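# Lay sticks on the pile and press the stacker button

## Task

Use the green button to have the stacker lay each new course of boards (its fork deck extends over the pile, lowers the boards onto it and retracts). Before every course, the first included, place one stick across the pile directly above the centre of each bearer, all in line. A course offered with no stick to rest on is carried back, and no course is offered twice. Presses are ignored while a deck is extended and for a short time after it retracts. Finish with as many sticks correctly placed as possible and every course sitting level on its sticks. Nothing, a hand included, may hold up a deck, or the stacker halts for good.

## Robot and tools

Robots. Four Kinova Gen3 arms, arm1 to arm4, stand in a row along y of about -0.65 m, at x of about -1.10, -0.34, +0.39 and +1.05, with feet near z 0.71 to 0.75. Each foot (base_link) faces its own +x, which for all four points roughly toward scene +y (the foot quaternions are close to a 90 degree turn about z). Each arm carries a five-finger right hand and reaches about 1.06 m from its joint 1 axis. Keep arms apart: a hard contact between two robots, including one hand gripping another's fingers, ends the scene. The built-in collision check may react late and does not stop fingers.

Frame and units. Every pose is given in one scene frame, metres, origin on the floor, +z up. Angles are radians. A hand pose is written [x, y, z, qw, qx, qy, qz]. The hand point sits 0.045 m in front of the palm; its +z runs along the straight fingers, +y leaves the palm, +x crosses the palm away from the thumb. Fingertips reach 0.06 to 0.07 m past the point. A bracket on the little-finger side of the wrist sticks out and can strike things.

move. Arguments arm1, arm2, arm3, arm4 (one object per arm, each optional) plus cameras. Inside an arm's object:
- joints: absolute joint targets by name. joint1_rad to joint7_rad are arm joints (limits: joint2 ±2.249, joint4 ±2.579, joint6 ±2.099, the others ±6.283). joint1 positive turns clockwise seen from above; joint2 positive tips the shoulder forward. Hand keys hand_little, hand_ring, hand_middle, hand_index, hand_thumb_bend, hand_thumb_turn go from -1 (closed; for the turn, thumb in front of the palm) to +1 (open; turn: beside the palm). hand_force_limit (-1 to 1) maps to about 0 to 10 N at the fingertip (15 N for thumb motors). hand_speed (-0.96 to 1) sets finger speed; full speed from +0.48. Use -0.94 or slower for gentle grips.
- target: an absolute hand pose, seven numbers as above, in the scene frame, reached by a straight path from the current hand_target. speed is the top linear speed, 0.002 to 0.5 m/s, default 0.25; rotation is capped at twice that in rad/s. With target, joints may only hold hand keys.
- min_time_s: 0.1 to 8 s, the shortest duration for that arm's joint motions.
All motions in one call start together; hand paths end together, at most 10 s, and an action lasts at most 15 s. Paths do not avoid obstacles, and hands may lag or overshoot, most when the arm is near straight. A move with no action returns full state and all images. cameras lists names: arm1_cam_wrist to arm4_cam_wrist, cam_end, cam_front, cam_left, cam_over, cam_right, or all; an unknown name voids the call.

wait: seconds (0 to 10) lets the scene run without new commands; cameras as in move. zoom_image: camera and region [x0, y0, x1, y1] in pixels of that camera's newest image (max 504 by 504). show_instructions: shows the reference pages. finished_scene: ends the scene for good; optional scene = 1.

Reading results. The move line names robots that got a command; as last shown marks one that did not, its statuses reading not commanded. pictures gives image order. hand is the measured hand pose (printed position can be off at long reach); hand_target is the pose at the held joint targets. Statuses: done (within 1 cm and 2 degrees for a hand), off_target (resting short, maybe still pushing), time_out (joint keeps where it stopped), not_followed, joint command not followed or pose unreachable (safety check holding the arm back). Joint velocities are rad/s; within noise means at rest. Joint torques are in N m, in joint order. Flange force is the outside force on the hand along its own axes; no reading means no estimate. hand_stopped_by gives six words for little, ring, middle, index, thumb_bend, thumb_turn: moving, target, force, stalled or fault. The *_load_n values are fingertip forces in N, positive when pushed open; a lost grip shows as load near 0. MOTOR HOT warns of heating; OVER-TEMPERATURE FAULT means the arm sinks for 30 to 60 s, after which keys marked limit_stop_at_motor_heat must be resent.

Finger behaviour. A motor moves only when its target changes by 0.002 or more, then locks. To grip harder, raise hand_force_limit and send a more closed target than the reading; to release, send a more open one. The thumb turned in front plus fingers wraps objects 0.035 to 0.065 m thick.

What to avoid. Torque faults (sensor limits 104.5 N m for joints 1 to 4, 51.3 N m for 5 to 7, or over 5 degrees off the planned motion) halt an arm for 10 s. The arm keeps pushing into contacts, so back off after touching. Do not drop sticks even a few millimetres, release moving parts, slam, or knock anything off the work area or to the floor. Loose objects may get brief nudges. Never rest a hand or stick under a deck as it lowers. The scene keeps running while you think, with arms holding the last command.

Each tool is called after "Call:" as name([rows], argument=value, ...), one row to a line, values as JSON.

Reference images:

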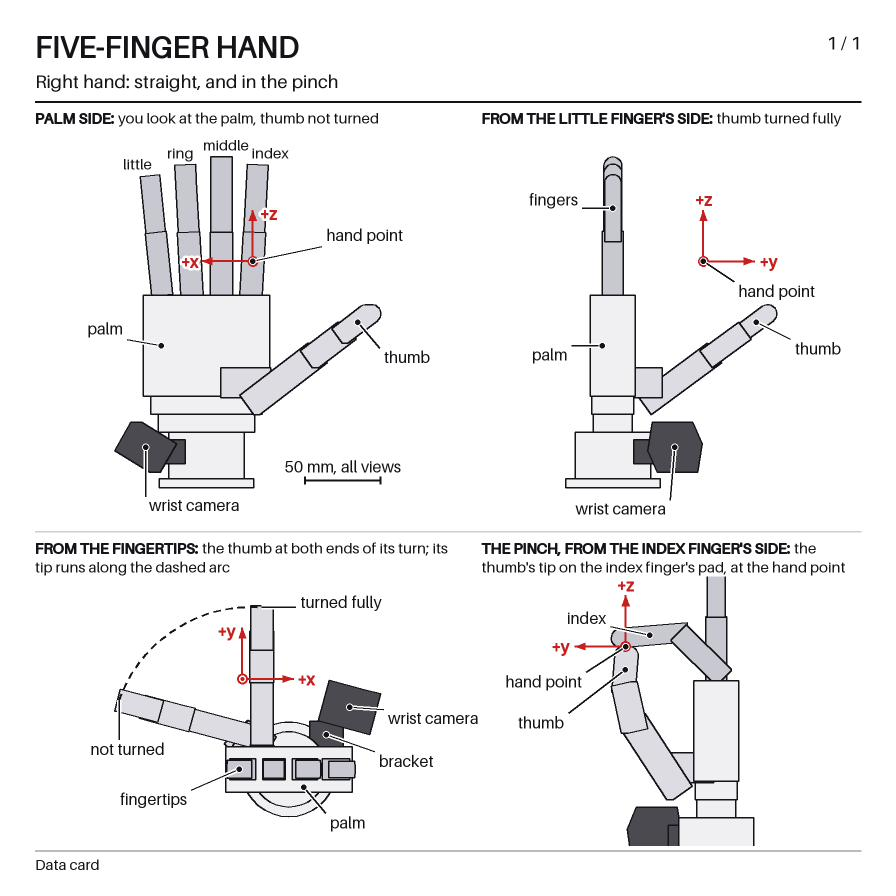

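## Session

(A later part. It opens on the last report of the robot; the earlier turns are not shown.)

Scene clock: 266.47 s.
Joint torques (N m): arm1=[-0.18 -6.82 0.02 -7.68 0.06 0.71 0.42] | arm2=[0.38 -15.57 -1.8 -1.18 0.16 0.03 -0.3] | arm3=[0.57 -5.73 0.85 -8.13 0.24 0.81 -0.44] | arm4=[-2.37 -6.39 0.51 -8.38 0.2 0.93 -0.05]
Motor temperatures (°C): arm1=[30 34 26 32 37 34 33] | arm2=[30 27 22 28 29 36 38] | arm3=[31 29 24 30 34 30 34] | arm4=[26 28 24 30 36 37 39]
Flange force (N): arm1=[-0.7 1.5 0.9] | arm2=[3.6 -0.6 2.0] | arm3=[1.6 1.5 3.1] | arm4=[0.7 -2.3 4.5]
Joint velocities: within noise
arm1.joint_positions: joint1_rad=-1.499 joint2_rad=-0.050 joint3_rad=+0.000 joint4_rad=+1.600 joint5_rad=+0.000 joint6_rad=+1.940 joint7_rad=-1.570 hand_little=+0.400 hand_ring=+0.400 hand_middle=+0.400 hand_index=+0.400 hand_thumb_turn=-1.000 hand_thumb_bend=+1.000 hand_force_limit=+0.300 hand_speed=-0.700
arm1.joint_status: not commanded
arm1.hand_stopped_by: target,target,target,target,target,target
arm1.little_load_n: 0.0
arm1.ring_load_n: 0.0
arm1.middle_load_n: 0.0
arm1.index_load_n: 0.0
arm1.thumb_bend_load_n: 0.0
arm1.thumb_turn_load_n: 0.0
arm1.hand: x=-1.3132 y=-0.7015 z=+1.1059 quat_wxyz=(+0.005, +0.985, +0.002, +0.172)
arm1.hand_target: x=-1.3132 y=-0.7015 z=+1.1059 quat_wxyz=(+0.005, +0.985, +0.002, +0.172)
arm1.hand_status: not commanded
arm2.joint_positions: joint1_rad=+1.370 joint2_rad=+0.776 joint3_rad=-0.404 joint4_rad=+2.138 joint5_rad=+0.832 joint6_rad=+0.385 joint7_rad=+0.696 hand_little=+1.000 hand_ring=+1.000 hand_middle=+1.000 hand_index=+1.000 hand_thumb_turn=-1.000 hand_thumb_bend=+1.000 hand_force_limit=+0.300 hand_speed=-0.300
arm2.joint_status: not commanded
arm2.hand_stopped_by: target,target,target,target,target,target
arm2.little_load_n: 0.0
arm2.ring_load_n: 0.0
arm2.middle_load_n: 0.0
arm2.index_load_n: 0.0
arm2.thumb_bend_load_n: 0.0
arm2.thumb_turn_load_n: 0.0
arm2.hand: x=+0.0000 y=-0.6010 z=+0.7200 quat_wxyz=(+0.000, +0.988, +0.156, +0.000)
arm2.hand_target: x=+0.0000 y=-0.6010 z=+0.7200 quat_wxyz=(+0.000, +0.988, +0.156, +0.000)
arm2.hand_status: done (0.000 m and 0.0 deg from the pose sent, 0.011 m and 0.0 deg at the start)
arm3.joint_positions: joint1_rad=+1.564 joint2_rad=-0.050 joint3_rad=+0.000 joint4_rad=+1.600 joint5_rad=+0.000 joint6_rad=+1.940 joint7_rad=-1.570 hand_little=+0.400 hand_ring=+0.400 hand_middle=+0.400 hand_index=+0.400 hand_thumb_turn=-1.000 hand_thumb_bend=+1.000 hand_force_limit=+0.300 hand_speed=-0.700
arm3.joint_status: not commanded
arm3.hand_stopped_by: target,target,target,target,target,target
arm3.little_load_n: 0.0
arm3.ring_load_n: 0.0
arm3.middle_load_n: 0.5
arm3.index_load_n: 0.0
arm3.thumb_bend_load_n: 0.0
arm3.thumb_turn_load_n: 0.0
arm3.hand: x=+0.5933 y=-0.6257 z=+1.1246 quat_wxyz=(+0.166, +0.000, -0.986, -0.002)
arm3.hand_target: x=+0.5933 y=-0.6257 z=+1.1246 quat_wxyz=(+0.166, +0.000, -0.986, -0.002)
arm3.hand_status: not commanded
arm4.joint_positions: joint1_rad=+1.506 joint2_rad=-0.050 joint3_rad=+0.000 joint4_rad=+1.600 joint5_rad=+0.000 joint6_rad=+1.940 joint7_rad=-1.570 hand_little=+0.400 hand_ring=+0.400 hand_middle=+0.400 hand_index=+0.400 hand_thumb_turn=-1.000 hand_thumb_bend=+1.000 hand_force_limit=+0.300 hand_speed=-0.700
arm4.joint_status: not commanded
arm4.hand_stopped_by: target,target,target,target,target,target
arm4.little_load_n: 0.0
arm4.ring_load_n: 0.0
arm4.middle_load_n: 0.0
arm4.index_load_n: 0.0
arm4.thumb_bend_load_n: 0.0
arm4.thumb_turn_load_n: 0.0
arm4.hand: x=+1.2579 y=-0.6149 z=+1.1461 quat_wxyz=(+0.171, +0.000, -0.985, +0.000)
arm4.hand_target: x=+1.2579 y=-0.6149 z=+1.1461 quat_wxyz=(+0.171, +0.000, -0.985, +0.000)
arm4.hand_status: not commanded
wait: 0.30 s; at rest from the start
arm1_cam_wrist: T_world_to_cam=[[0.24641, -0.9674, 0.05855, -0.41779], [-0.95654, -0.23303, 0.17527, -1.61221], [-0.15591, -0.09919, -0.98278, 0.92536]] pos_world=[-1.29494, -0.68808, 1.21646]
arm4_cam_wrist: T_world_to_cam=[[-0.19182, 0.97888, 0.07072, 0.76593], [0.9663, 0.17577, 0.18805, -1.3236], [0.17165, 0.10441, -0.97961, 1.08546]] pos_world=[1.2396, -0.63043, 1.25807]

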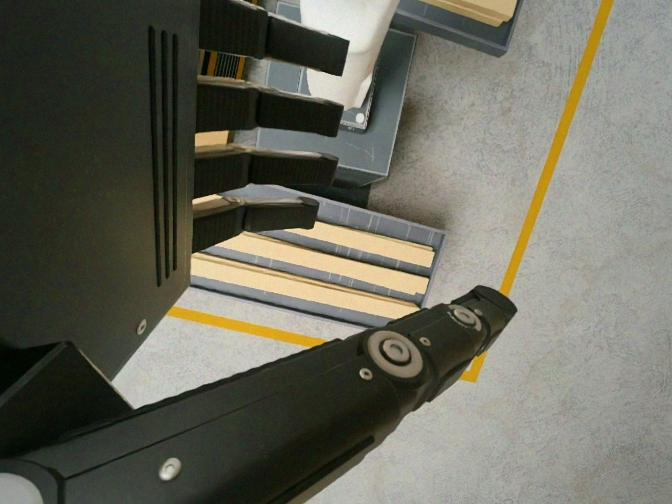

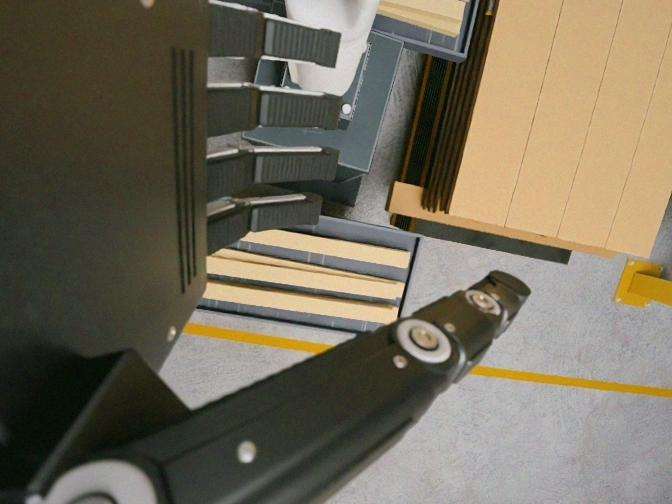

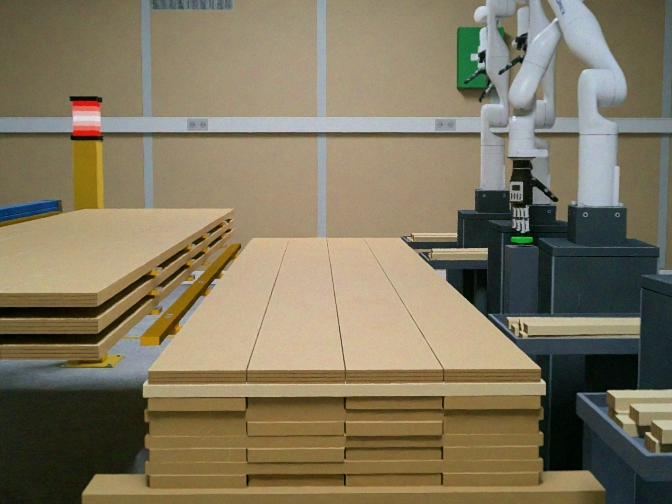

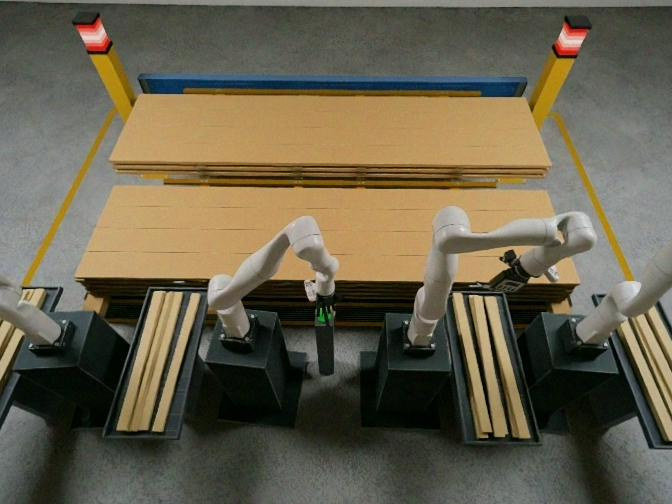

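Call:
move(arm1={"target": [-1.3466, -0.6645, 0.68, 0.3127, -0.6410, 0.6300, -0.3073], "speed": 0.3, "joints": {"hand_thumb_bend": 0.72, "hand_index": 0.1, "hand_middle": 0.1, "hand_ring": 0.1, "hand_little": 0.1, "hand_speed": -0.6}}, arm3={"target": [0.6352, -0.6726, 0.68, 0.2995, -0.6141, -0.6562, 0.3201], "speed": 0.3, "joints": {"hand_thumb_bend": 0.72, "hand_index": 0.1, "hand_middle": 0.1, "hand_ring": 0.1, "hand_little": 0.1, "hand_speed": -0.6}}, arm4={"target": [1.3456, -0.7, 0.68, 0.3018, -0.6186, -0.6519, 0.3180], "speed": 0.3, "joints": {"hand_thumb_bend": 0.72, "hand_index": 0.1, "hand_middle": 0.1, "hand_ring": 0.1, "hand_little": 0.1, "hand_speed": -0.6}}, cameras=["all"])

Scene clock: 271.00 s.
Joint torques (N m): arm1=[-0.24 -17.72 0.74 -1.43 0.18 1.93 0.37] | arm2=[0.38 -15.57 -1.79 -1.17 0.14 0 -0.3] | arm3=[0.54 -16.37 1.7 -1.41 0.36 1.95 -0.47] | arm4=[-2.36 -19.23 1.79 -2.31 0.56 2.14 -0.06]
Motor temperatures (°C): arm1=[30 34 26 32 37 34 33] | arm2=[30 27 22 28 29 36 38] | arm3=[31 29 24 30 34 30 34] | arm4=[26 28 24 30 36 37 39]
Flange force (N): arm1=[0.5 0.8 2.2] | arm2=[3.7 -0.6 1.9] | arm3=[1.4 -4.1 1.1] | arm4=[-2.9 -1.0 3.4]
move: arm1 done; arm3 done; arm4 done
Joint velocities: within noise
arm1.joint_positions: joint1_rad=-1.679 joint2_rad=+1.002 joint3_rad=+0.089 joint4_rad=+1.795 joint5_rad=-0.138 joint6_rad=+1.263 joint7_rad=-3.119 hand_little=+0.100 hand_ring=+0.100 hand_middle=+0.100 hand_index=+0.100 hand_thumb_turn=-1.000 hand_thumb_bend=+0.720 hand_force_limit=+0.300 hand_speed=-0.600
arm1.joint_status: all done
arm1.hand_stopped_by: target,target,target,target,target,target
arm1.little_load_n: 0.0
arm1.ring_load_n: 0.0
arm1.middle_load_n: 0.0
arm1.index_load_n: 0.0
arm1.thumb_bend_load_n: -0.5
arm1.thumb_turn_load_n: -0.5
arm1.hand: x=-1.3466 y=-0.6645 z=+0.6800 quat_wxyz=(-0.313, +0.641, -0.630, +0.307)
arm1.hand_target: x=-1.3466 y=-0.6645 z=+0.6800 quat_wxyz=(-0.313, +0.641, -0.630, +0.307)
arm1.hand_status: done (0.000 m and 0.0 deg from the pose sent, 0.429 m and 94.0 deg at the start)
arm2: as last shown
arm3.joint_positions: joint1_rad=+1.381 joint2_rad=+1.056 joint3_rad=+0.089 joint4_rad=+1.767 joint5_rad=-0.108 joint6_rad=+1.249 joint7_rad=-3.091 hand_little=+0.100 hand_ring=+0.100 hand_middle=+0.100 hand_index=+0.100 hand_thumb_turn=-1.000 hand_thumb_bend=+0.720 hand_force_limit=+0.300 hand_speed=-0.600
arm3.joint_status: all done
arm3.hand_stopped_by: target,target,target,target,target,target
arm3.little_load_n: 0.0
arm3.ring_load_n: 0.0
arm3.middle_load_n: 0.0
arm3.index_load_n: 0.0
arm3.thumb_bend_load_n: 0.0
arm3.thumb_turn_load_n: 0.0
arm3.hand: x=+0.6352 y=-0.6726 z=+0.6800 quat_wxyz=(+0.300, -0.614, -0.656, +0.320)
arm3.hand_target: x=+0.6352 y=-0.6726 z=+0.6800 quat_wxyz=(+0.300, -0.614, -0.656, +0.320)
arm3.hand_status: done (0.000 m and 0.0 deg from the pose sent, 0.449 m and 91.8 deg at the start)
arm4.joint_positions: joint1_rad=+1.384 joint2_rad=+1.144 joint3_rad=+0.144 joint4_rad=+1.577 joint5_rad=-0.090 joint6_rad=+1.342 joint7_rad=-3.023 hand_little=+0.100 hand_ring=+0.100 hand_middle=+0.100 hand_index=+0.100 hand_thumb_turn=-1.000 hand_thumb_bend=+0.720 hand_force_limit=+0.300 hand_speed=-0.600
arm4.joint_status: all done
arm4.hand_stopped_by: target,target,target,target,target,target
arm4.little_load_n: 0.0
arm4.ring_load_n: 0.0
arm4.middle_load_n: 0.0
arm4.index_load_n: 0.0
arm4.thumb_bend_load_n: 0.0
arm4.thumb_turn_load_n: 0.0
arm4.hand: x=+1.3456 y=-0.7000 z=+0.6800 quat_wxyz=(+0.302, -0.619, -0.652, +0.318)
arm4.hand_target: x=+1.3456 y=-0.7000 z=+0.6800 quat_wxyz=(+0.302, -0.619, -0.652, +0.318)
arm4.hand_status: done (0.000 m and 0.0 deg from the pose sent, 0.482 m and 92.1 deg at the start)
pictures: arm1_cam_wrist, arm2_cam_wrist, arm3_cam_wrist, arm4_cam_wrist, cam_end, cam_front, cam_left, cam_over, cam_right
arm1_cam_wrist: T_world_to_cam=[[-0.56291, -0.25663, -0.78567, -0.39226], [-0.5418, 0.83242, 0.11628, -0.25433], [0.62417, 0.49113, -0.60762, 1.69291]] pos_world=[-1.41526, -0.72041, 0.75004]
arm2_cam_wrist: T_world_to_cam=[[0.53322, -0.84546, 0.02946, -0.53008], [-0.74862, -0.45535, 0.48189, -0.61508], [-0.39401, -0.27901, -0.87574, 0.57608]] pos_world=[0.04917, -0.56751, 0.81651]
arm3_cam_wrist: T_world_to_cam=[[0.55357, 0.32631, -0.76622, 0.39182], [0.62184, -0.77394, 0.11966, -0.99877], [-0.55396, -0.54271, -0.63134, 0.53091]] pos_world=[0.69828, -0.61271, 0.75493]
arm4_cam_wrist: T_world_to_cam=[[0.59271, 0.23526, -0.77029, -0.10534], [0.54778, -0.81888, 0.1714, -1.42753], [-0.59044, -0.52354, -0.61423, 0.96007]] pos_world=[1.41128, -0.64155, 0.75324]

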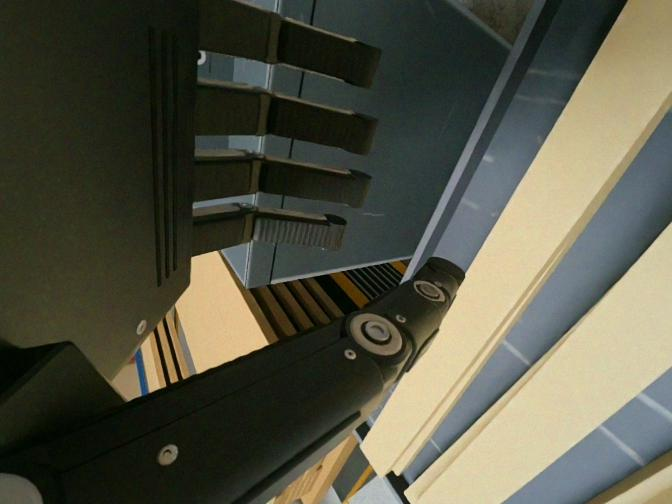

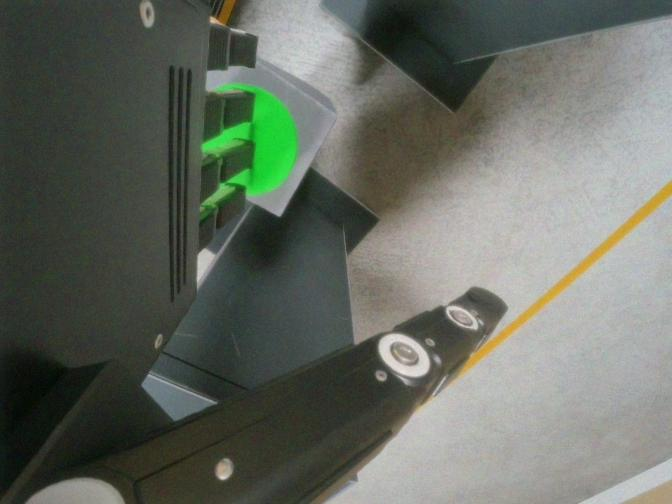

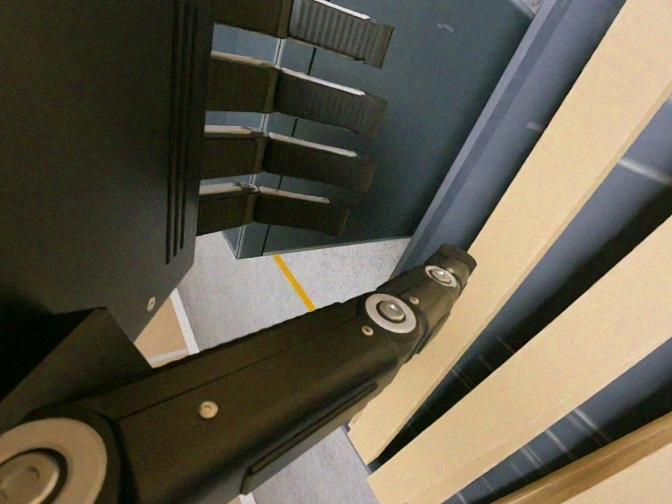

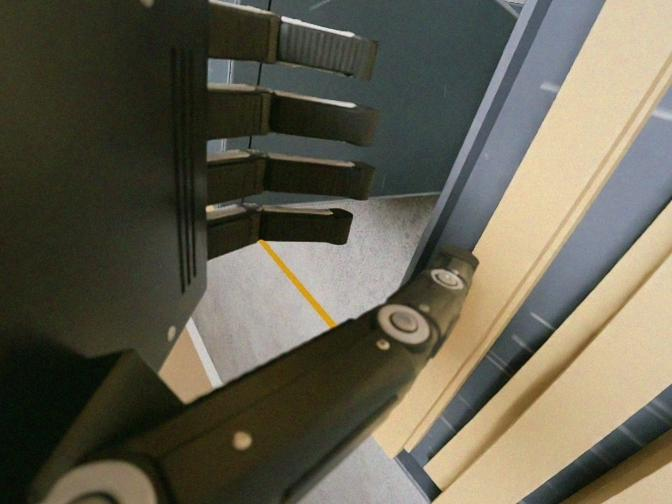

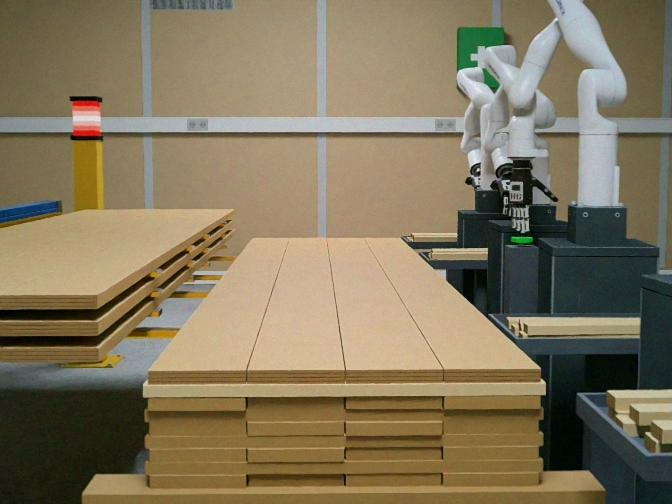

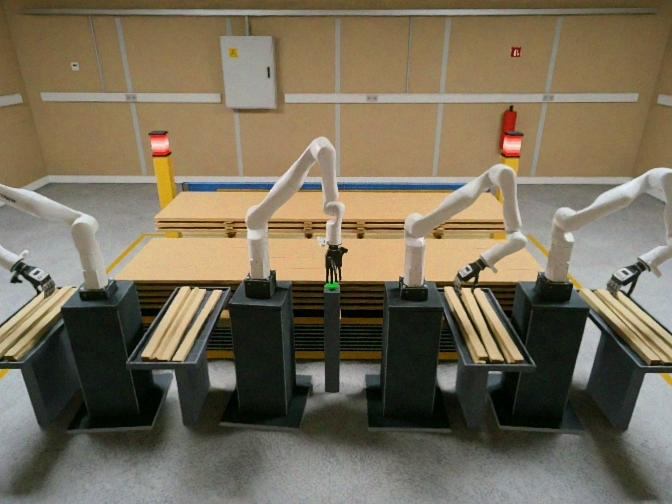

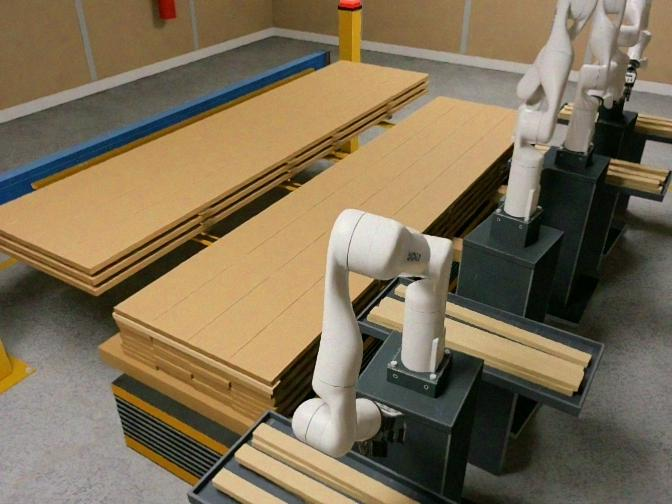

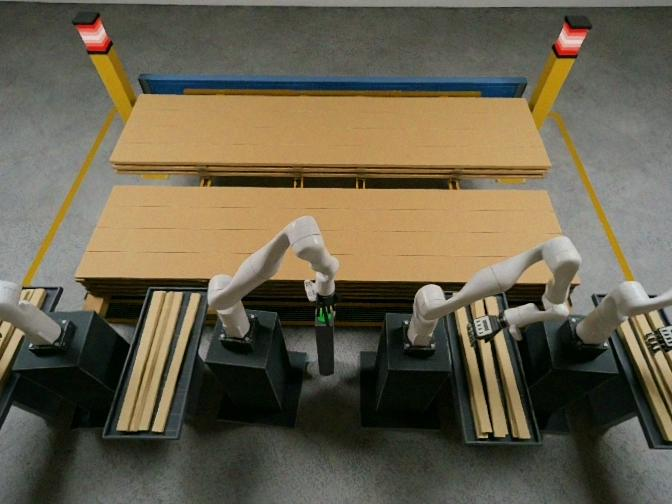

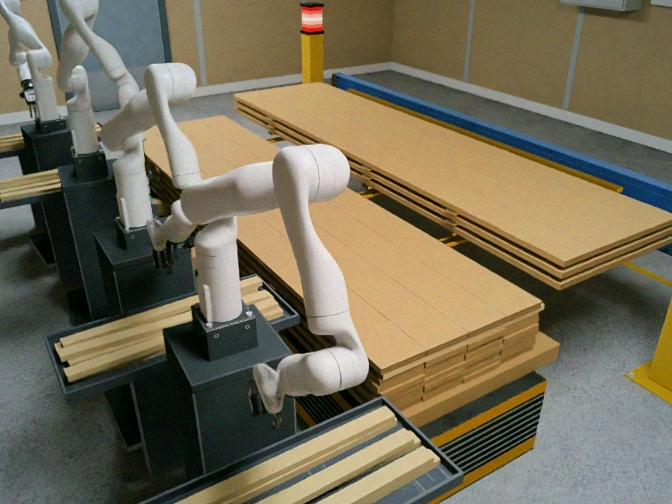

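Call:
zoom_image(camera="arm1_cam_wrist", region=[340, 230, 672, 504])

Call:
zoom_image(camera="arm1_cam_wrist", region=[440, 0, 672, 230])

Call:
zoom_image(camera="arm3_cam_wrist", region=[330, 230, 672, 504])

Call:
zoom_image(camera="arm3_cam_wrist", region=[440, 0, 672, 230])

Call:
zoom_image(camera="arm4_cam_wrist", region=[330, 230, 672, 504])

Call:
zoom_image(camera="arm4_cam_wrist", region=[440, 0, 672, 230])

Scaled by 1.518 from the camera's image (finer frame: 960x720).

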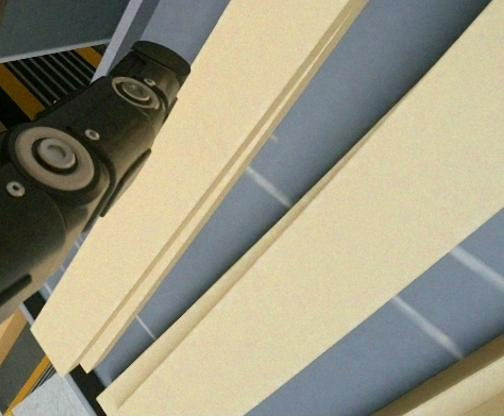

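Scaled by 2.172 from the camera's image (finer frame: 960x720).

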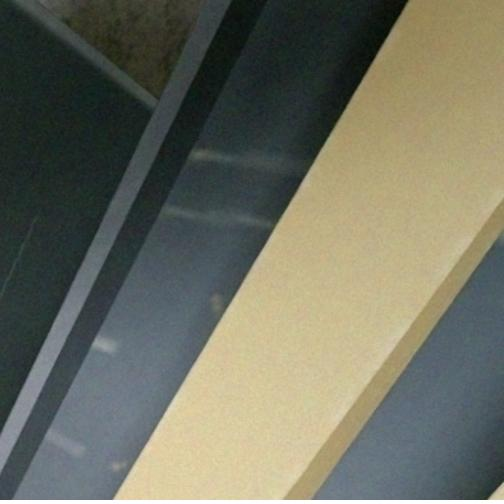

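Scaled by 1.474 from the camera's image (finer frame: 960x720).

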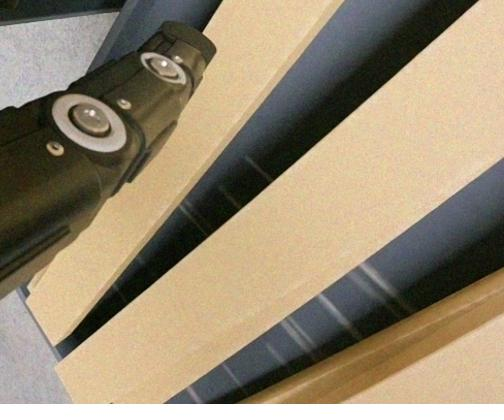

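Scaled by 2.172 from the camera's image (finer frame: 960x720).

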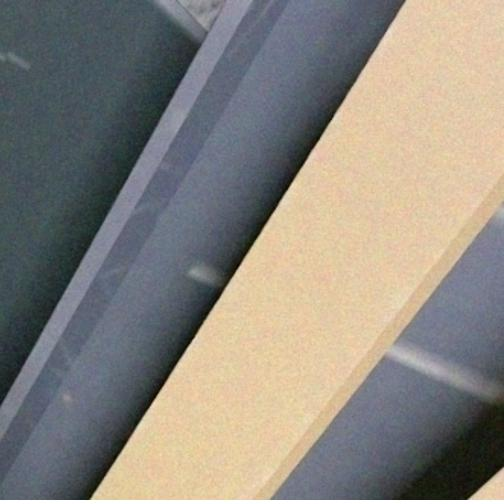

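Scaled by 1.474 from the camera's image (finer frame: 960x720).

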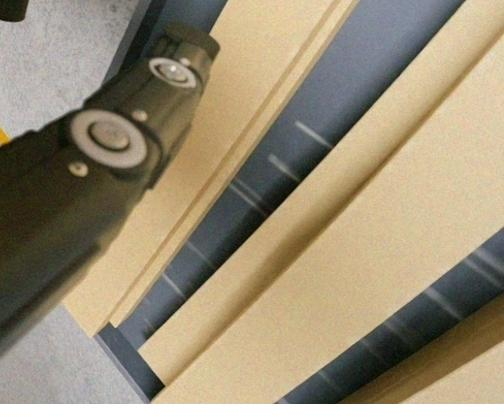

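Scaled by 2.172 from the camera's image (finer frame: 960x720).

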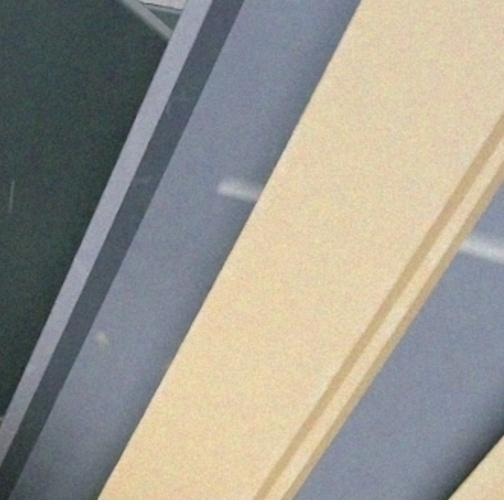

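Call:
move(arm1={"target": [-1.3529, -0.6597, 0.565, 0.3141, -0.6438, 0.6272, -0.3059], "speed": 0.12}, arm3={"target": [0.6363, -0.6652, 0.570, 0.2984, -0.6118, -0.6584, 0.3212], "speed": 0.12}, arm4={"target": [1.349, -0.693, 0.570, 0.3026, -0.6203, -0.6503, 0.3172], "speed": 0.12}, cameras=["arm1_cam_wrist", "arm3_cam_wrist", "arm4_cam_wrist", "cam_over", "cam_end"])

Scene clock: 274.40 s.
Joint torques (N m): arm1=[-0.24 -18.89 0.83 -0.33 0.19 1.91 0.36] | arm2=[0.39 -15.57 -1.8 -1.18 0.14 0.02 -0.31] | arm3=[0.52 -17.21 1.65 -0.33 0.35 1.95 -0.48] | arm4=[-2.36 -20.01 1.67 -1.57 0.48 2.19 -0.06]
Motor temperatures (°C): arm1=[30 34 26 32 37 34 33] | arm2=[30 27 22 28 29 36 38] | arm3=[31 29 24 30 34 30 34] | arm4=[26 28 24 30 36 37 39]
Flange force (N): arm1=[0.4 0.5 2.2] | arm2=[3.7 -0.6 2.0] | arm3=[1.4 -4.5 0.4] | arm4=[-2.9 -1.9 3.2]
move: arm1 done; arm3 done; arm4 done
Joint velocities: within noise
arm1.joint_positions: joint1_rad=-1.660 joint2_rad=+1.272 joint3_rad=+0.075 joint4_rad=+1.665 joint5_rad=-0.142 joint6_rad=+1.123 joint7_rad=-3.100 hand_little=+0.100 hand_ring=+0.100 hand_middle=+0.100 hand_index=+0.100 hand_thumb_turn=-1.000 hand_thumb_bend=+0.720 hand_force_limit=+0.300 hand_speed=-0.600
arm1.joint_status: not commanded
arm1.hand_stopped_by: target,target,target,target,target,target
arm1.little_load_n: 0.0
arm1.ring_load_n: 0.0
arm1.middle_load_n: 0.0
arm1.index_load_n: 0.0
arm1.thumb_bend_load_n: 0.0
arm1.thumb_turn_load_n: 0.0
arm1.hand: x=-1.3529 y=-0.6597 z=+0.5650 quat_wxyz=(-0.314, +0.644, -0.627, +0.306)
arm1.hand_target: x=-1.3529 y=-0.6597 z=+0.5650 quat_wxyz=(-0.314, +0.644, -0.627, +0.306)
arm1.hand_status: done (0.000 m and 0.0 deg from the pose sent, 0.115 m and 0.5 deg at the start)
arm2: as last shown
arm3.joint_positions: joint1_rad=+1.377 joint2_rad=+1.311 joint3_rad=+0.066 joint4_rad=+1.646 joint5_rad=-0.126 joint6_rad=+1.115 joint7_rad=-3.095 hand_little=+0.100 hand_ring=+0.100 hand_middle=+0.100 hand_index=+0.100 hand_thumb_turn=-1.000 hand_thumb_bend=+0.720 hand_force_limit=+0.300 hand_speed=-0.600
arm3.joint_status: not commanded
arm3.hand_stopped_by: target,target,target,target,target,target
arm3.little_load_n: 0.0
arm3.ring_load_n: 0.0
arm3.middle_load_n: 0.0
arm3.index_load_n: 0.0
arm3.thumb_bend_load_n: 0.5
arm3.thumb_turn_load_n: 0.0
arm3.hand: x=+0.6363 y=-0.6652 z=+0.5700 quat_wxyz=(+0.298, -0.612, -0.658, +0.321)
arm3.hand_target: x=+0.6363 y=-0.6652 z=+0.5700 quat_wxyz=(+0.298, -0.612, -0.658, +0.321)
arm3.hand_status: done (0.000 m and 0.0 deg from the pose sent, 0.110 m and 0.4 deg at the start)
arm4.joint_positions: joint1_rad=+1.389 joint2_rad=+1.389 joint3_rad=+0.120 joint4_rad=+1.428 joint5_rad=-0.117 joint6_rad=+1.246 joint7_rad=-3.040 hand_little=+0.100 hand_ring=+0.100 hand_middle=+0.100 hand_index=+0.100 hand_thumb_turn=-1.000 hand_thumb_bend=+0.720 hand_force_limit=+0.300 hand_speed=-0.600
arm4.joint_status: not commanded
arm4.hand_stopped_by: target,target,target,target,target,target
arm4.little_load_n: 0.0
arm4.ring_load_n: 0.0
arm4.middle_load_n: 0.0
arm4.index_load_n: 0.0
arm4.thumb_bend_load_n: 0.0
arm4.thumb_turn_load_n: 0.0
arm4.hand: x=+1.3490 y=-0.6930 z=+0.5700 quat_wxyz=(+0.303, -0.620, -0.650, +0.317)
arm4.hand_target: x=+1.3490 y=-0.6930 z=+0.5700 quat_wxyz=(+0.303, -0.620, -0.650, +0.317)
arm4.hand_status: done (0.000 m and 0.0 deg from the pose sent, 0.110 m and 0.3 deg at the start)
pictures: arm1_cam_wrist, arm3_cam_wrist, arm4_cam_wrist, cam_end, cam_over
arm1_cam_wrist: T_world_to_cam=[[-0.56064, -0.26151, -0.78568, -0.48507], [-0.54914, 0.82759, 0.11639, -0.26154], [0.61978, 0.4967, -0.60759, 1.62234]] pos_world=[-1.42107, -0.71622, 0.63504]
arm3_cam_wrist: T_world_to_cam=[[0.55117, 0.33026, -0.76625, 0.3087], [0.62728, -0.76957, 0.11951, -0.98107], [-0.55021, -0.54652, -0.63133, 0.46114]] pos_world=[0.69898, -0.60493, 0.64493]
arm4_cam_wrist: T_world_to_cam=[[0.59402, 0.23214, -0.77023, -0.19771], [0.54349, -0.82171, 0.1715, -1.401], [-0.59309, -0.52049, -0.61428, 0.9039]] pos_world=[1.41497, -0.63485, 0.64324]

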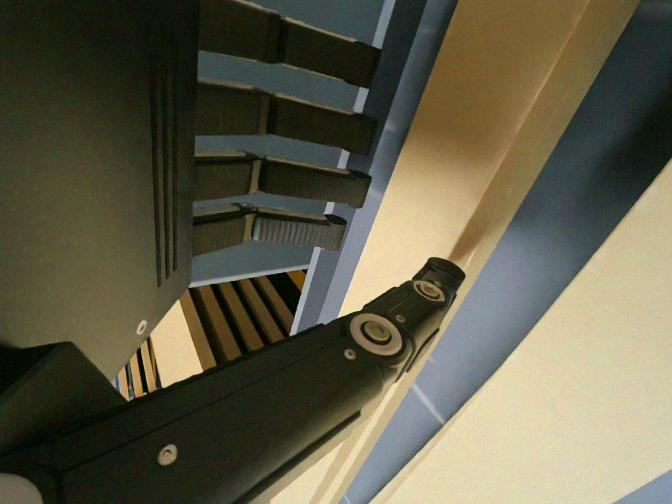

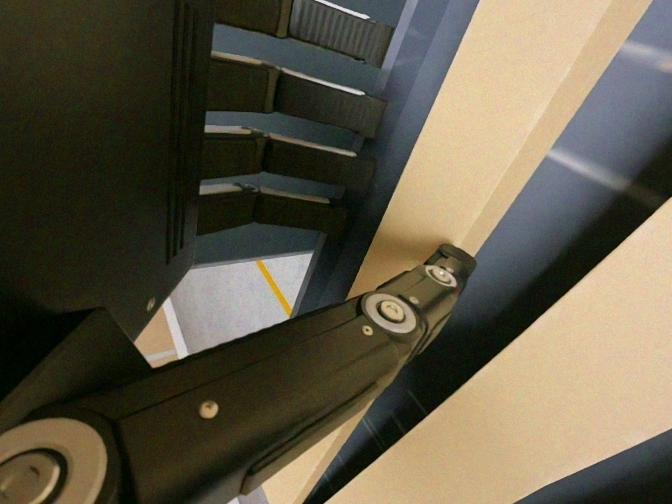

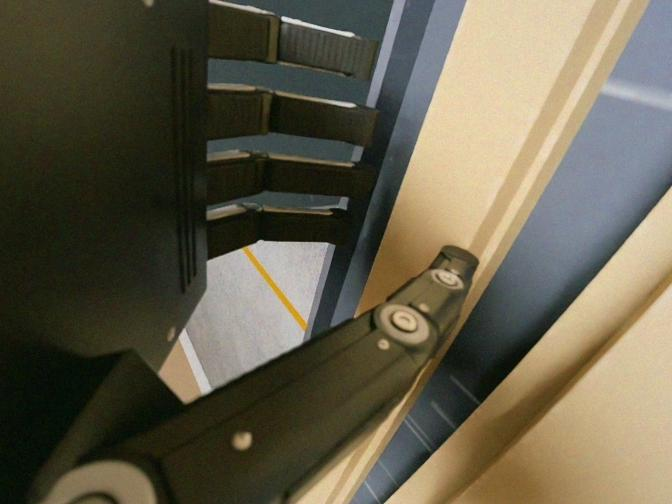

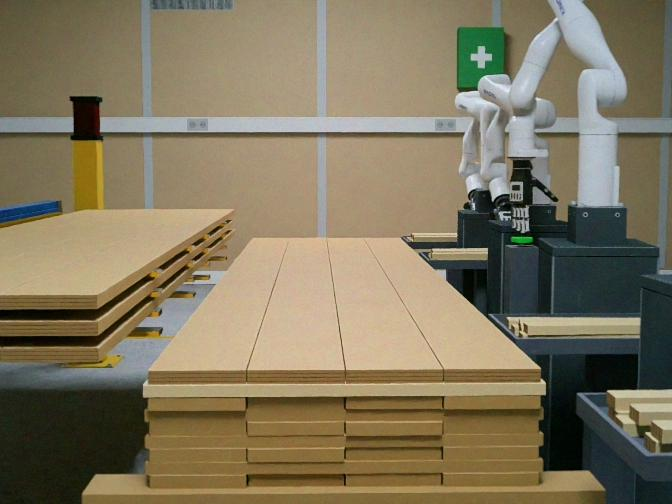

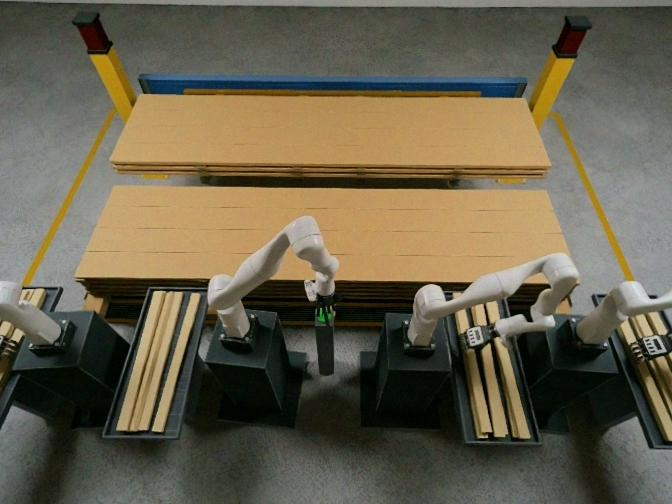

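Call:
move(arm1={"target": [-1.3529, -0.6597, 0.545, 0.3141, -0.6438, 0.6272, -0.3059], "speed": 0.06}, arm2={"target": [0.0, -0.601, 0.90, 0, 0.9877, 0.1564, 0], "speed": 0.2}, arm3={"target": [0.6363, -0.6652, 0.548, 0.2984, -0.6118, -0.6584, 0.3212], "speed": 0.06}, arm4={"target": [1.349, -0.693, 0.548, 0.3026, -0.6203, -0.6503, 0.3172], "speed": 0.06}, cameras=["arm1_cam_wrist", "arm3_cam_wrist", "arm4_cam_wrist"])

Scene clock: 276.40 s.
Joint torques (N m): arm1=[-0.24 -18.94 0.82 -0.25 0.2 1.92 0.37] | arm2=[0.4 -12.05 -2.16 -4.87 0.16 0.02 -0.32] | arm3=[0.53 -17.3 1.62 -0.18 0.35 1.96 -0.47] | arm4=[-2.43 -20.19 1.76 -1.37 0.51 2.1 -0.07]
Motor temperatures (°C): arm1=[30 34 26 32 37 34 33] | arm2=[30 27 22 28 29 36 38] | arm3=[31 29 24 30 34 30 34] | arm4=[26 28 24 30 36 37 39]
Flange force (N): arm1=[0.5 0.1 2.3] | arm2=[4.6 -0.2 -0.5] | arm3=[1.4 -4.6 0.3] | arm4=[-3.0 -1.3 2.8]
move: arm1 done; arm2 done; arm3 done; arm4 done
Joint velocities: within noise
arm1.joint_positions: joint1_rad=-1.658 joint2_rad=+1.319 joint3_rad=+0.073 joint4_rad=+1.636 joint5_rad=-0.144 joint6_rad=+1.105 joint7_rad=-3.099 hand_little=+0.100 hand_ring=+0.100 hand_middle=+0.100 hand_index=+0.100 hand_thumb_turn=-1.000 hand_thumb_bend=+0.720 hand_force_limit=+0.300 hand_speed=-0.600
arm1.joint_status: not commanded
arm1.hand_stopped_by: target,target,target,target,target,target
arm1.little_load_n: 0.0
arm1.ring_load_n: 0.0
arm1.middle_load_n: 0.0
arm1.index_load_n: 0.0
arm1.thumb_bend_load_n: 0.0
arm1.thumb_turn_load_n: 0.0
arm1.hand: x=-1.3529 y=-0.6597 z=+0.5450 quat_wxyz=(-0.314, +0.644, -0.627, +0.306)
arm1.hand_target: x=-1.3529 y=-0.6597 z=+0.5450 quat_wxyz=(-0.314, +0.644, -0.627, +0.306)
arm1.hand_status: done (0.000 m and 0.0 deg from the pose sent, 0.020 m and 0.0 deg at the start)
arm2.joint_positions: joint1_rad=+1.657 joint2_rad=+0.405 joint3_rad=-0.762 joint4_rad=+1.982 joint5_rad=+0.362 joint6_rad=+0.888 joint7_rad=+1.119 hand_little=+1.000 hand_ring=+1.000 hand_middle=+1.000 hand_index=+1.000 hand_thumb_turn=-1.000 hand_thumb_bend=+1.000 hand_force_limit=+0.300 hand_speed=-0.300
arm2.joint_status: not commanded
arm2.hand_stopped_by: target,target,target,target,target,target
arm2.little_load_n: 0.0
arm2.ring_load_n: 0.0
arm2.middle_load_n: 0.0
arm2.index_load_n: 0.0
arm2.thumb_bend_load_n: 0.0
arm2.thumb_turn_load_n: 0.0
arm2.hand: x=+0.0000 y=-0.6010 z=+0.9000 quat_wxyz=(+0.000, +0.988, +0.156, +0.000)
arm2.hand_target: x=+0.0000 y=-0.6010 z=+0.9000 quat_wxyz=(+0.000, +0.988, +0.156, +0.000)
arm2.hand_status: done (0.000 m and 0.0 deg from the pose sent, 0.180 m and 0.0 deg at the start)
arm3.joint_positions: joint1_rad=+1.379 joint2_rad=+1.362 joint3_rad=+0.063 joint4_rad=+1.612 joint5_rad=-0.128 joint6_rad=+1.097 joint7_rad=-3.095 hand_little=+0.100 hand_ring=+0.100 hand_middle=+0.100 hand_index=+0.100 hand_thumb_turn=-1.000 hand_thumb_bend=+0.720 hand_force_limit=+0.300 hand_speed=-0.600
arm3.joint_status: not commanded
arm3.hand_stopped_by: target,target,target,target,target,target
arm3.little_load_n: 0.0
arm3.ring_load_n: 0.0
arm3.middle_load_n: 0.0
arm3.index_load_n: 0.0
arm3.thumb_bend_load_n: 0.0
arm3.thumb_turn_load_n: 0.0
arm3.hand: x=+0.6363 y=-0.6652 z=+0.5480 quat_wxyz=(+0.298, -0.612, -0.658, +0.321)
arm3.hand_target: x=+0.6363 y=-0.6652 z=+0.5480 quat_wxyz=(+0.298, -0.612, -0.658, +0.321)
arm3.hand_status: done (0.000 m and 0.0 deg from the pose sent, 0.022 m and 0.0 deg at the start)
arm4.joint_positions: joint1_rad=+1.391 joint2_rad=+1.439 joint3_rad=+0.117 joint4_rad=+1.390 joint5_rad=-0.119 joint6_rad=+1.234 joint7_rad=-3.041 hand_little=+0.100 hand_ring=+0.100 hand_middle=+0.100 hand_index=+0.100 hand_thumb_turn=-1.000 hand_thumb_bend=+0.720 hand_force_limit=+0.300 hand_speed=-0.600
arm4.joint_status: not commanded
arm4.hand_stopped_by: target,target,target,target,target,target
arm4.little_load_n: 0.0
arm4.ring_load_n: 0.0
arm4.middle_load_n: 0.0
arm4.index_load_n: 0.0
arm4.thumb_bend_load_n: 0.0
arm4.thumb_turn_load_n: 0.0
arm4.hand: x=+1.3490 y=-0.6930 z=+0.5480 quat_wxyz=(+0.303, -0.620, -0.650, +0.317)
arm4.hand_target: x=+1.3490 y=-0.6930 z=+0.5480 quat_wxyz=(+0.303, -0.620, -0.650, +0.317)
arm4.hand_status: done (0.000 m and 0.0 deg from the pose sent, 0.022 m and 0.0 deg at the start)
arm1_cam_wrist: T_world_to_cam=[[-0.56059, -0.26155, -0.7857, -0.50073], [-0.54922, 0.82753, 0.11639, -0.25937], [0.61975, 0.49677, -0.60756, 1.61018]] pos_world=[-1.42107, -0.71622, 0.61504]
arm3_cam_wrist: T_world_to_cam=[[0.55111, 0.3302, -0.76632, 0.29189], [0.62733, -0.76952, 0.11957, -0.97848], [-0.55022, -0.54663, -0.63124, 0.44714]] pos_world=[0.69898, -0.60493, 0.62293]
arm4_cam_wrist: T_world_to_cam=[[0.59402, 0.23214, -0.77023, -0.21465], [0.54349, -0.82171, 0.1715, -1.39723], [-0.59309, -0.52049, -0.61428, 0.89039]] pos_world=[1.41497, -0.63485, 0.62124]

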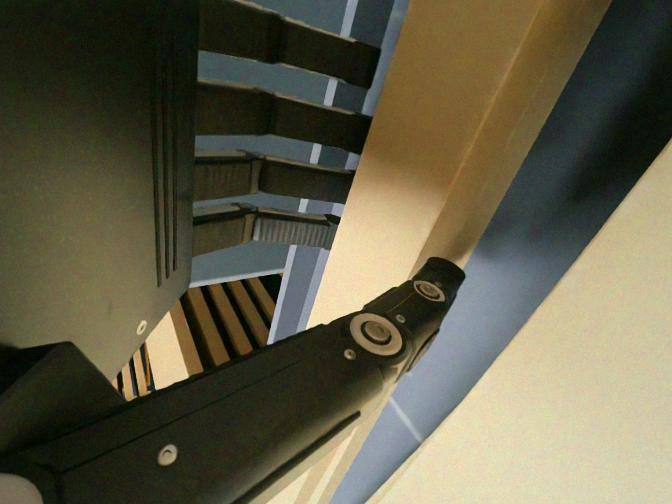

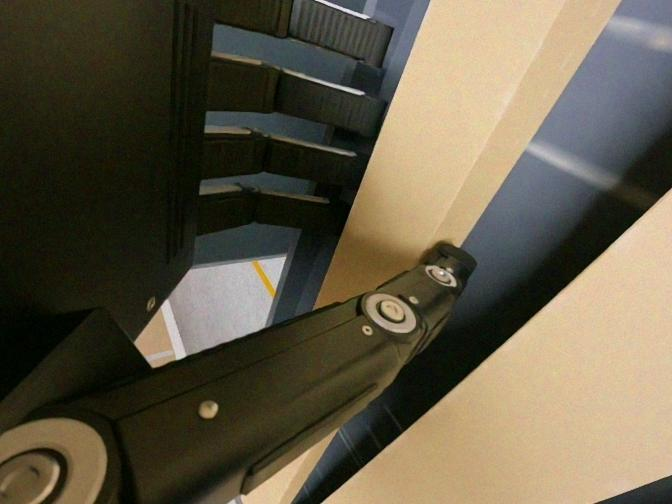

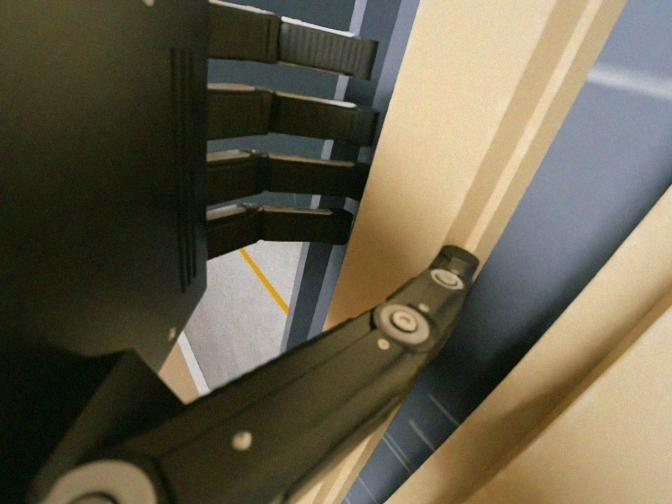

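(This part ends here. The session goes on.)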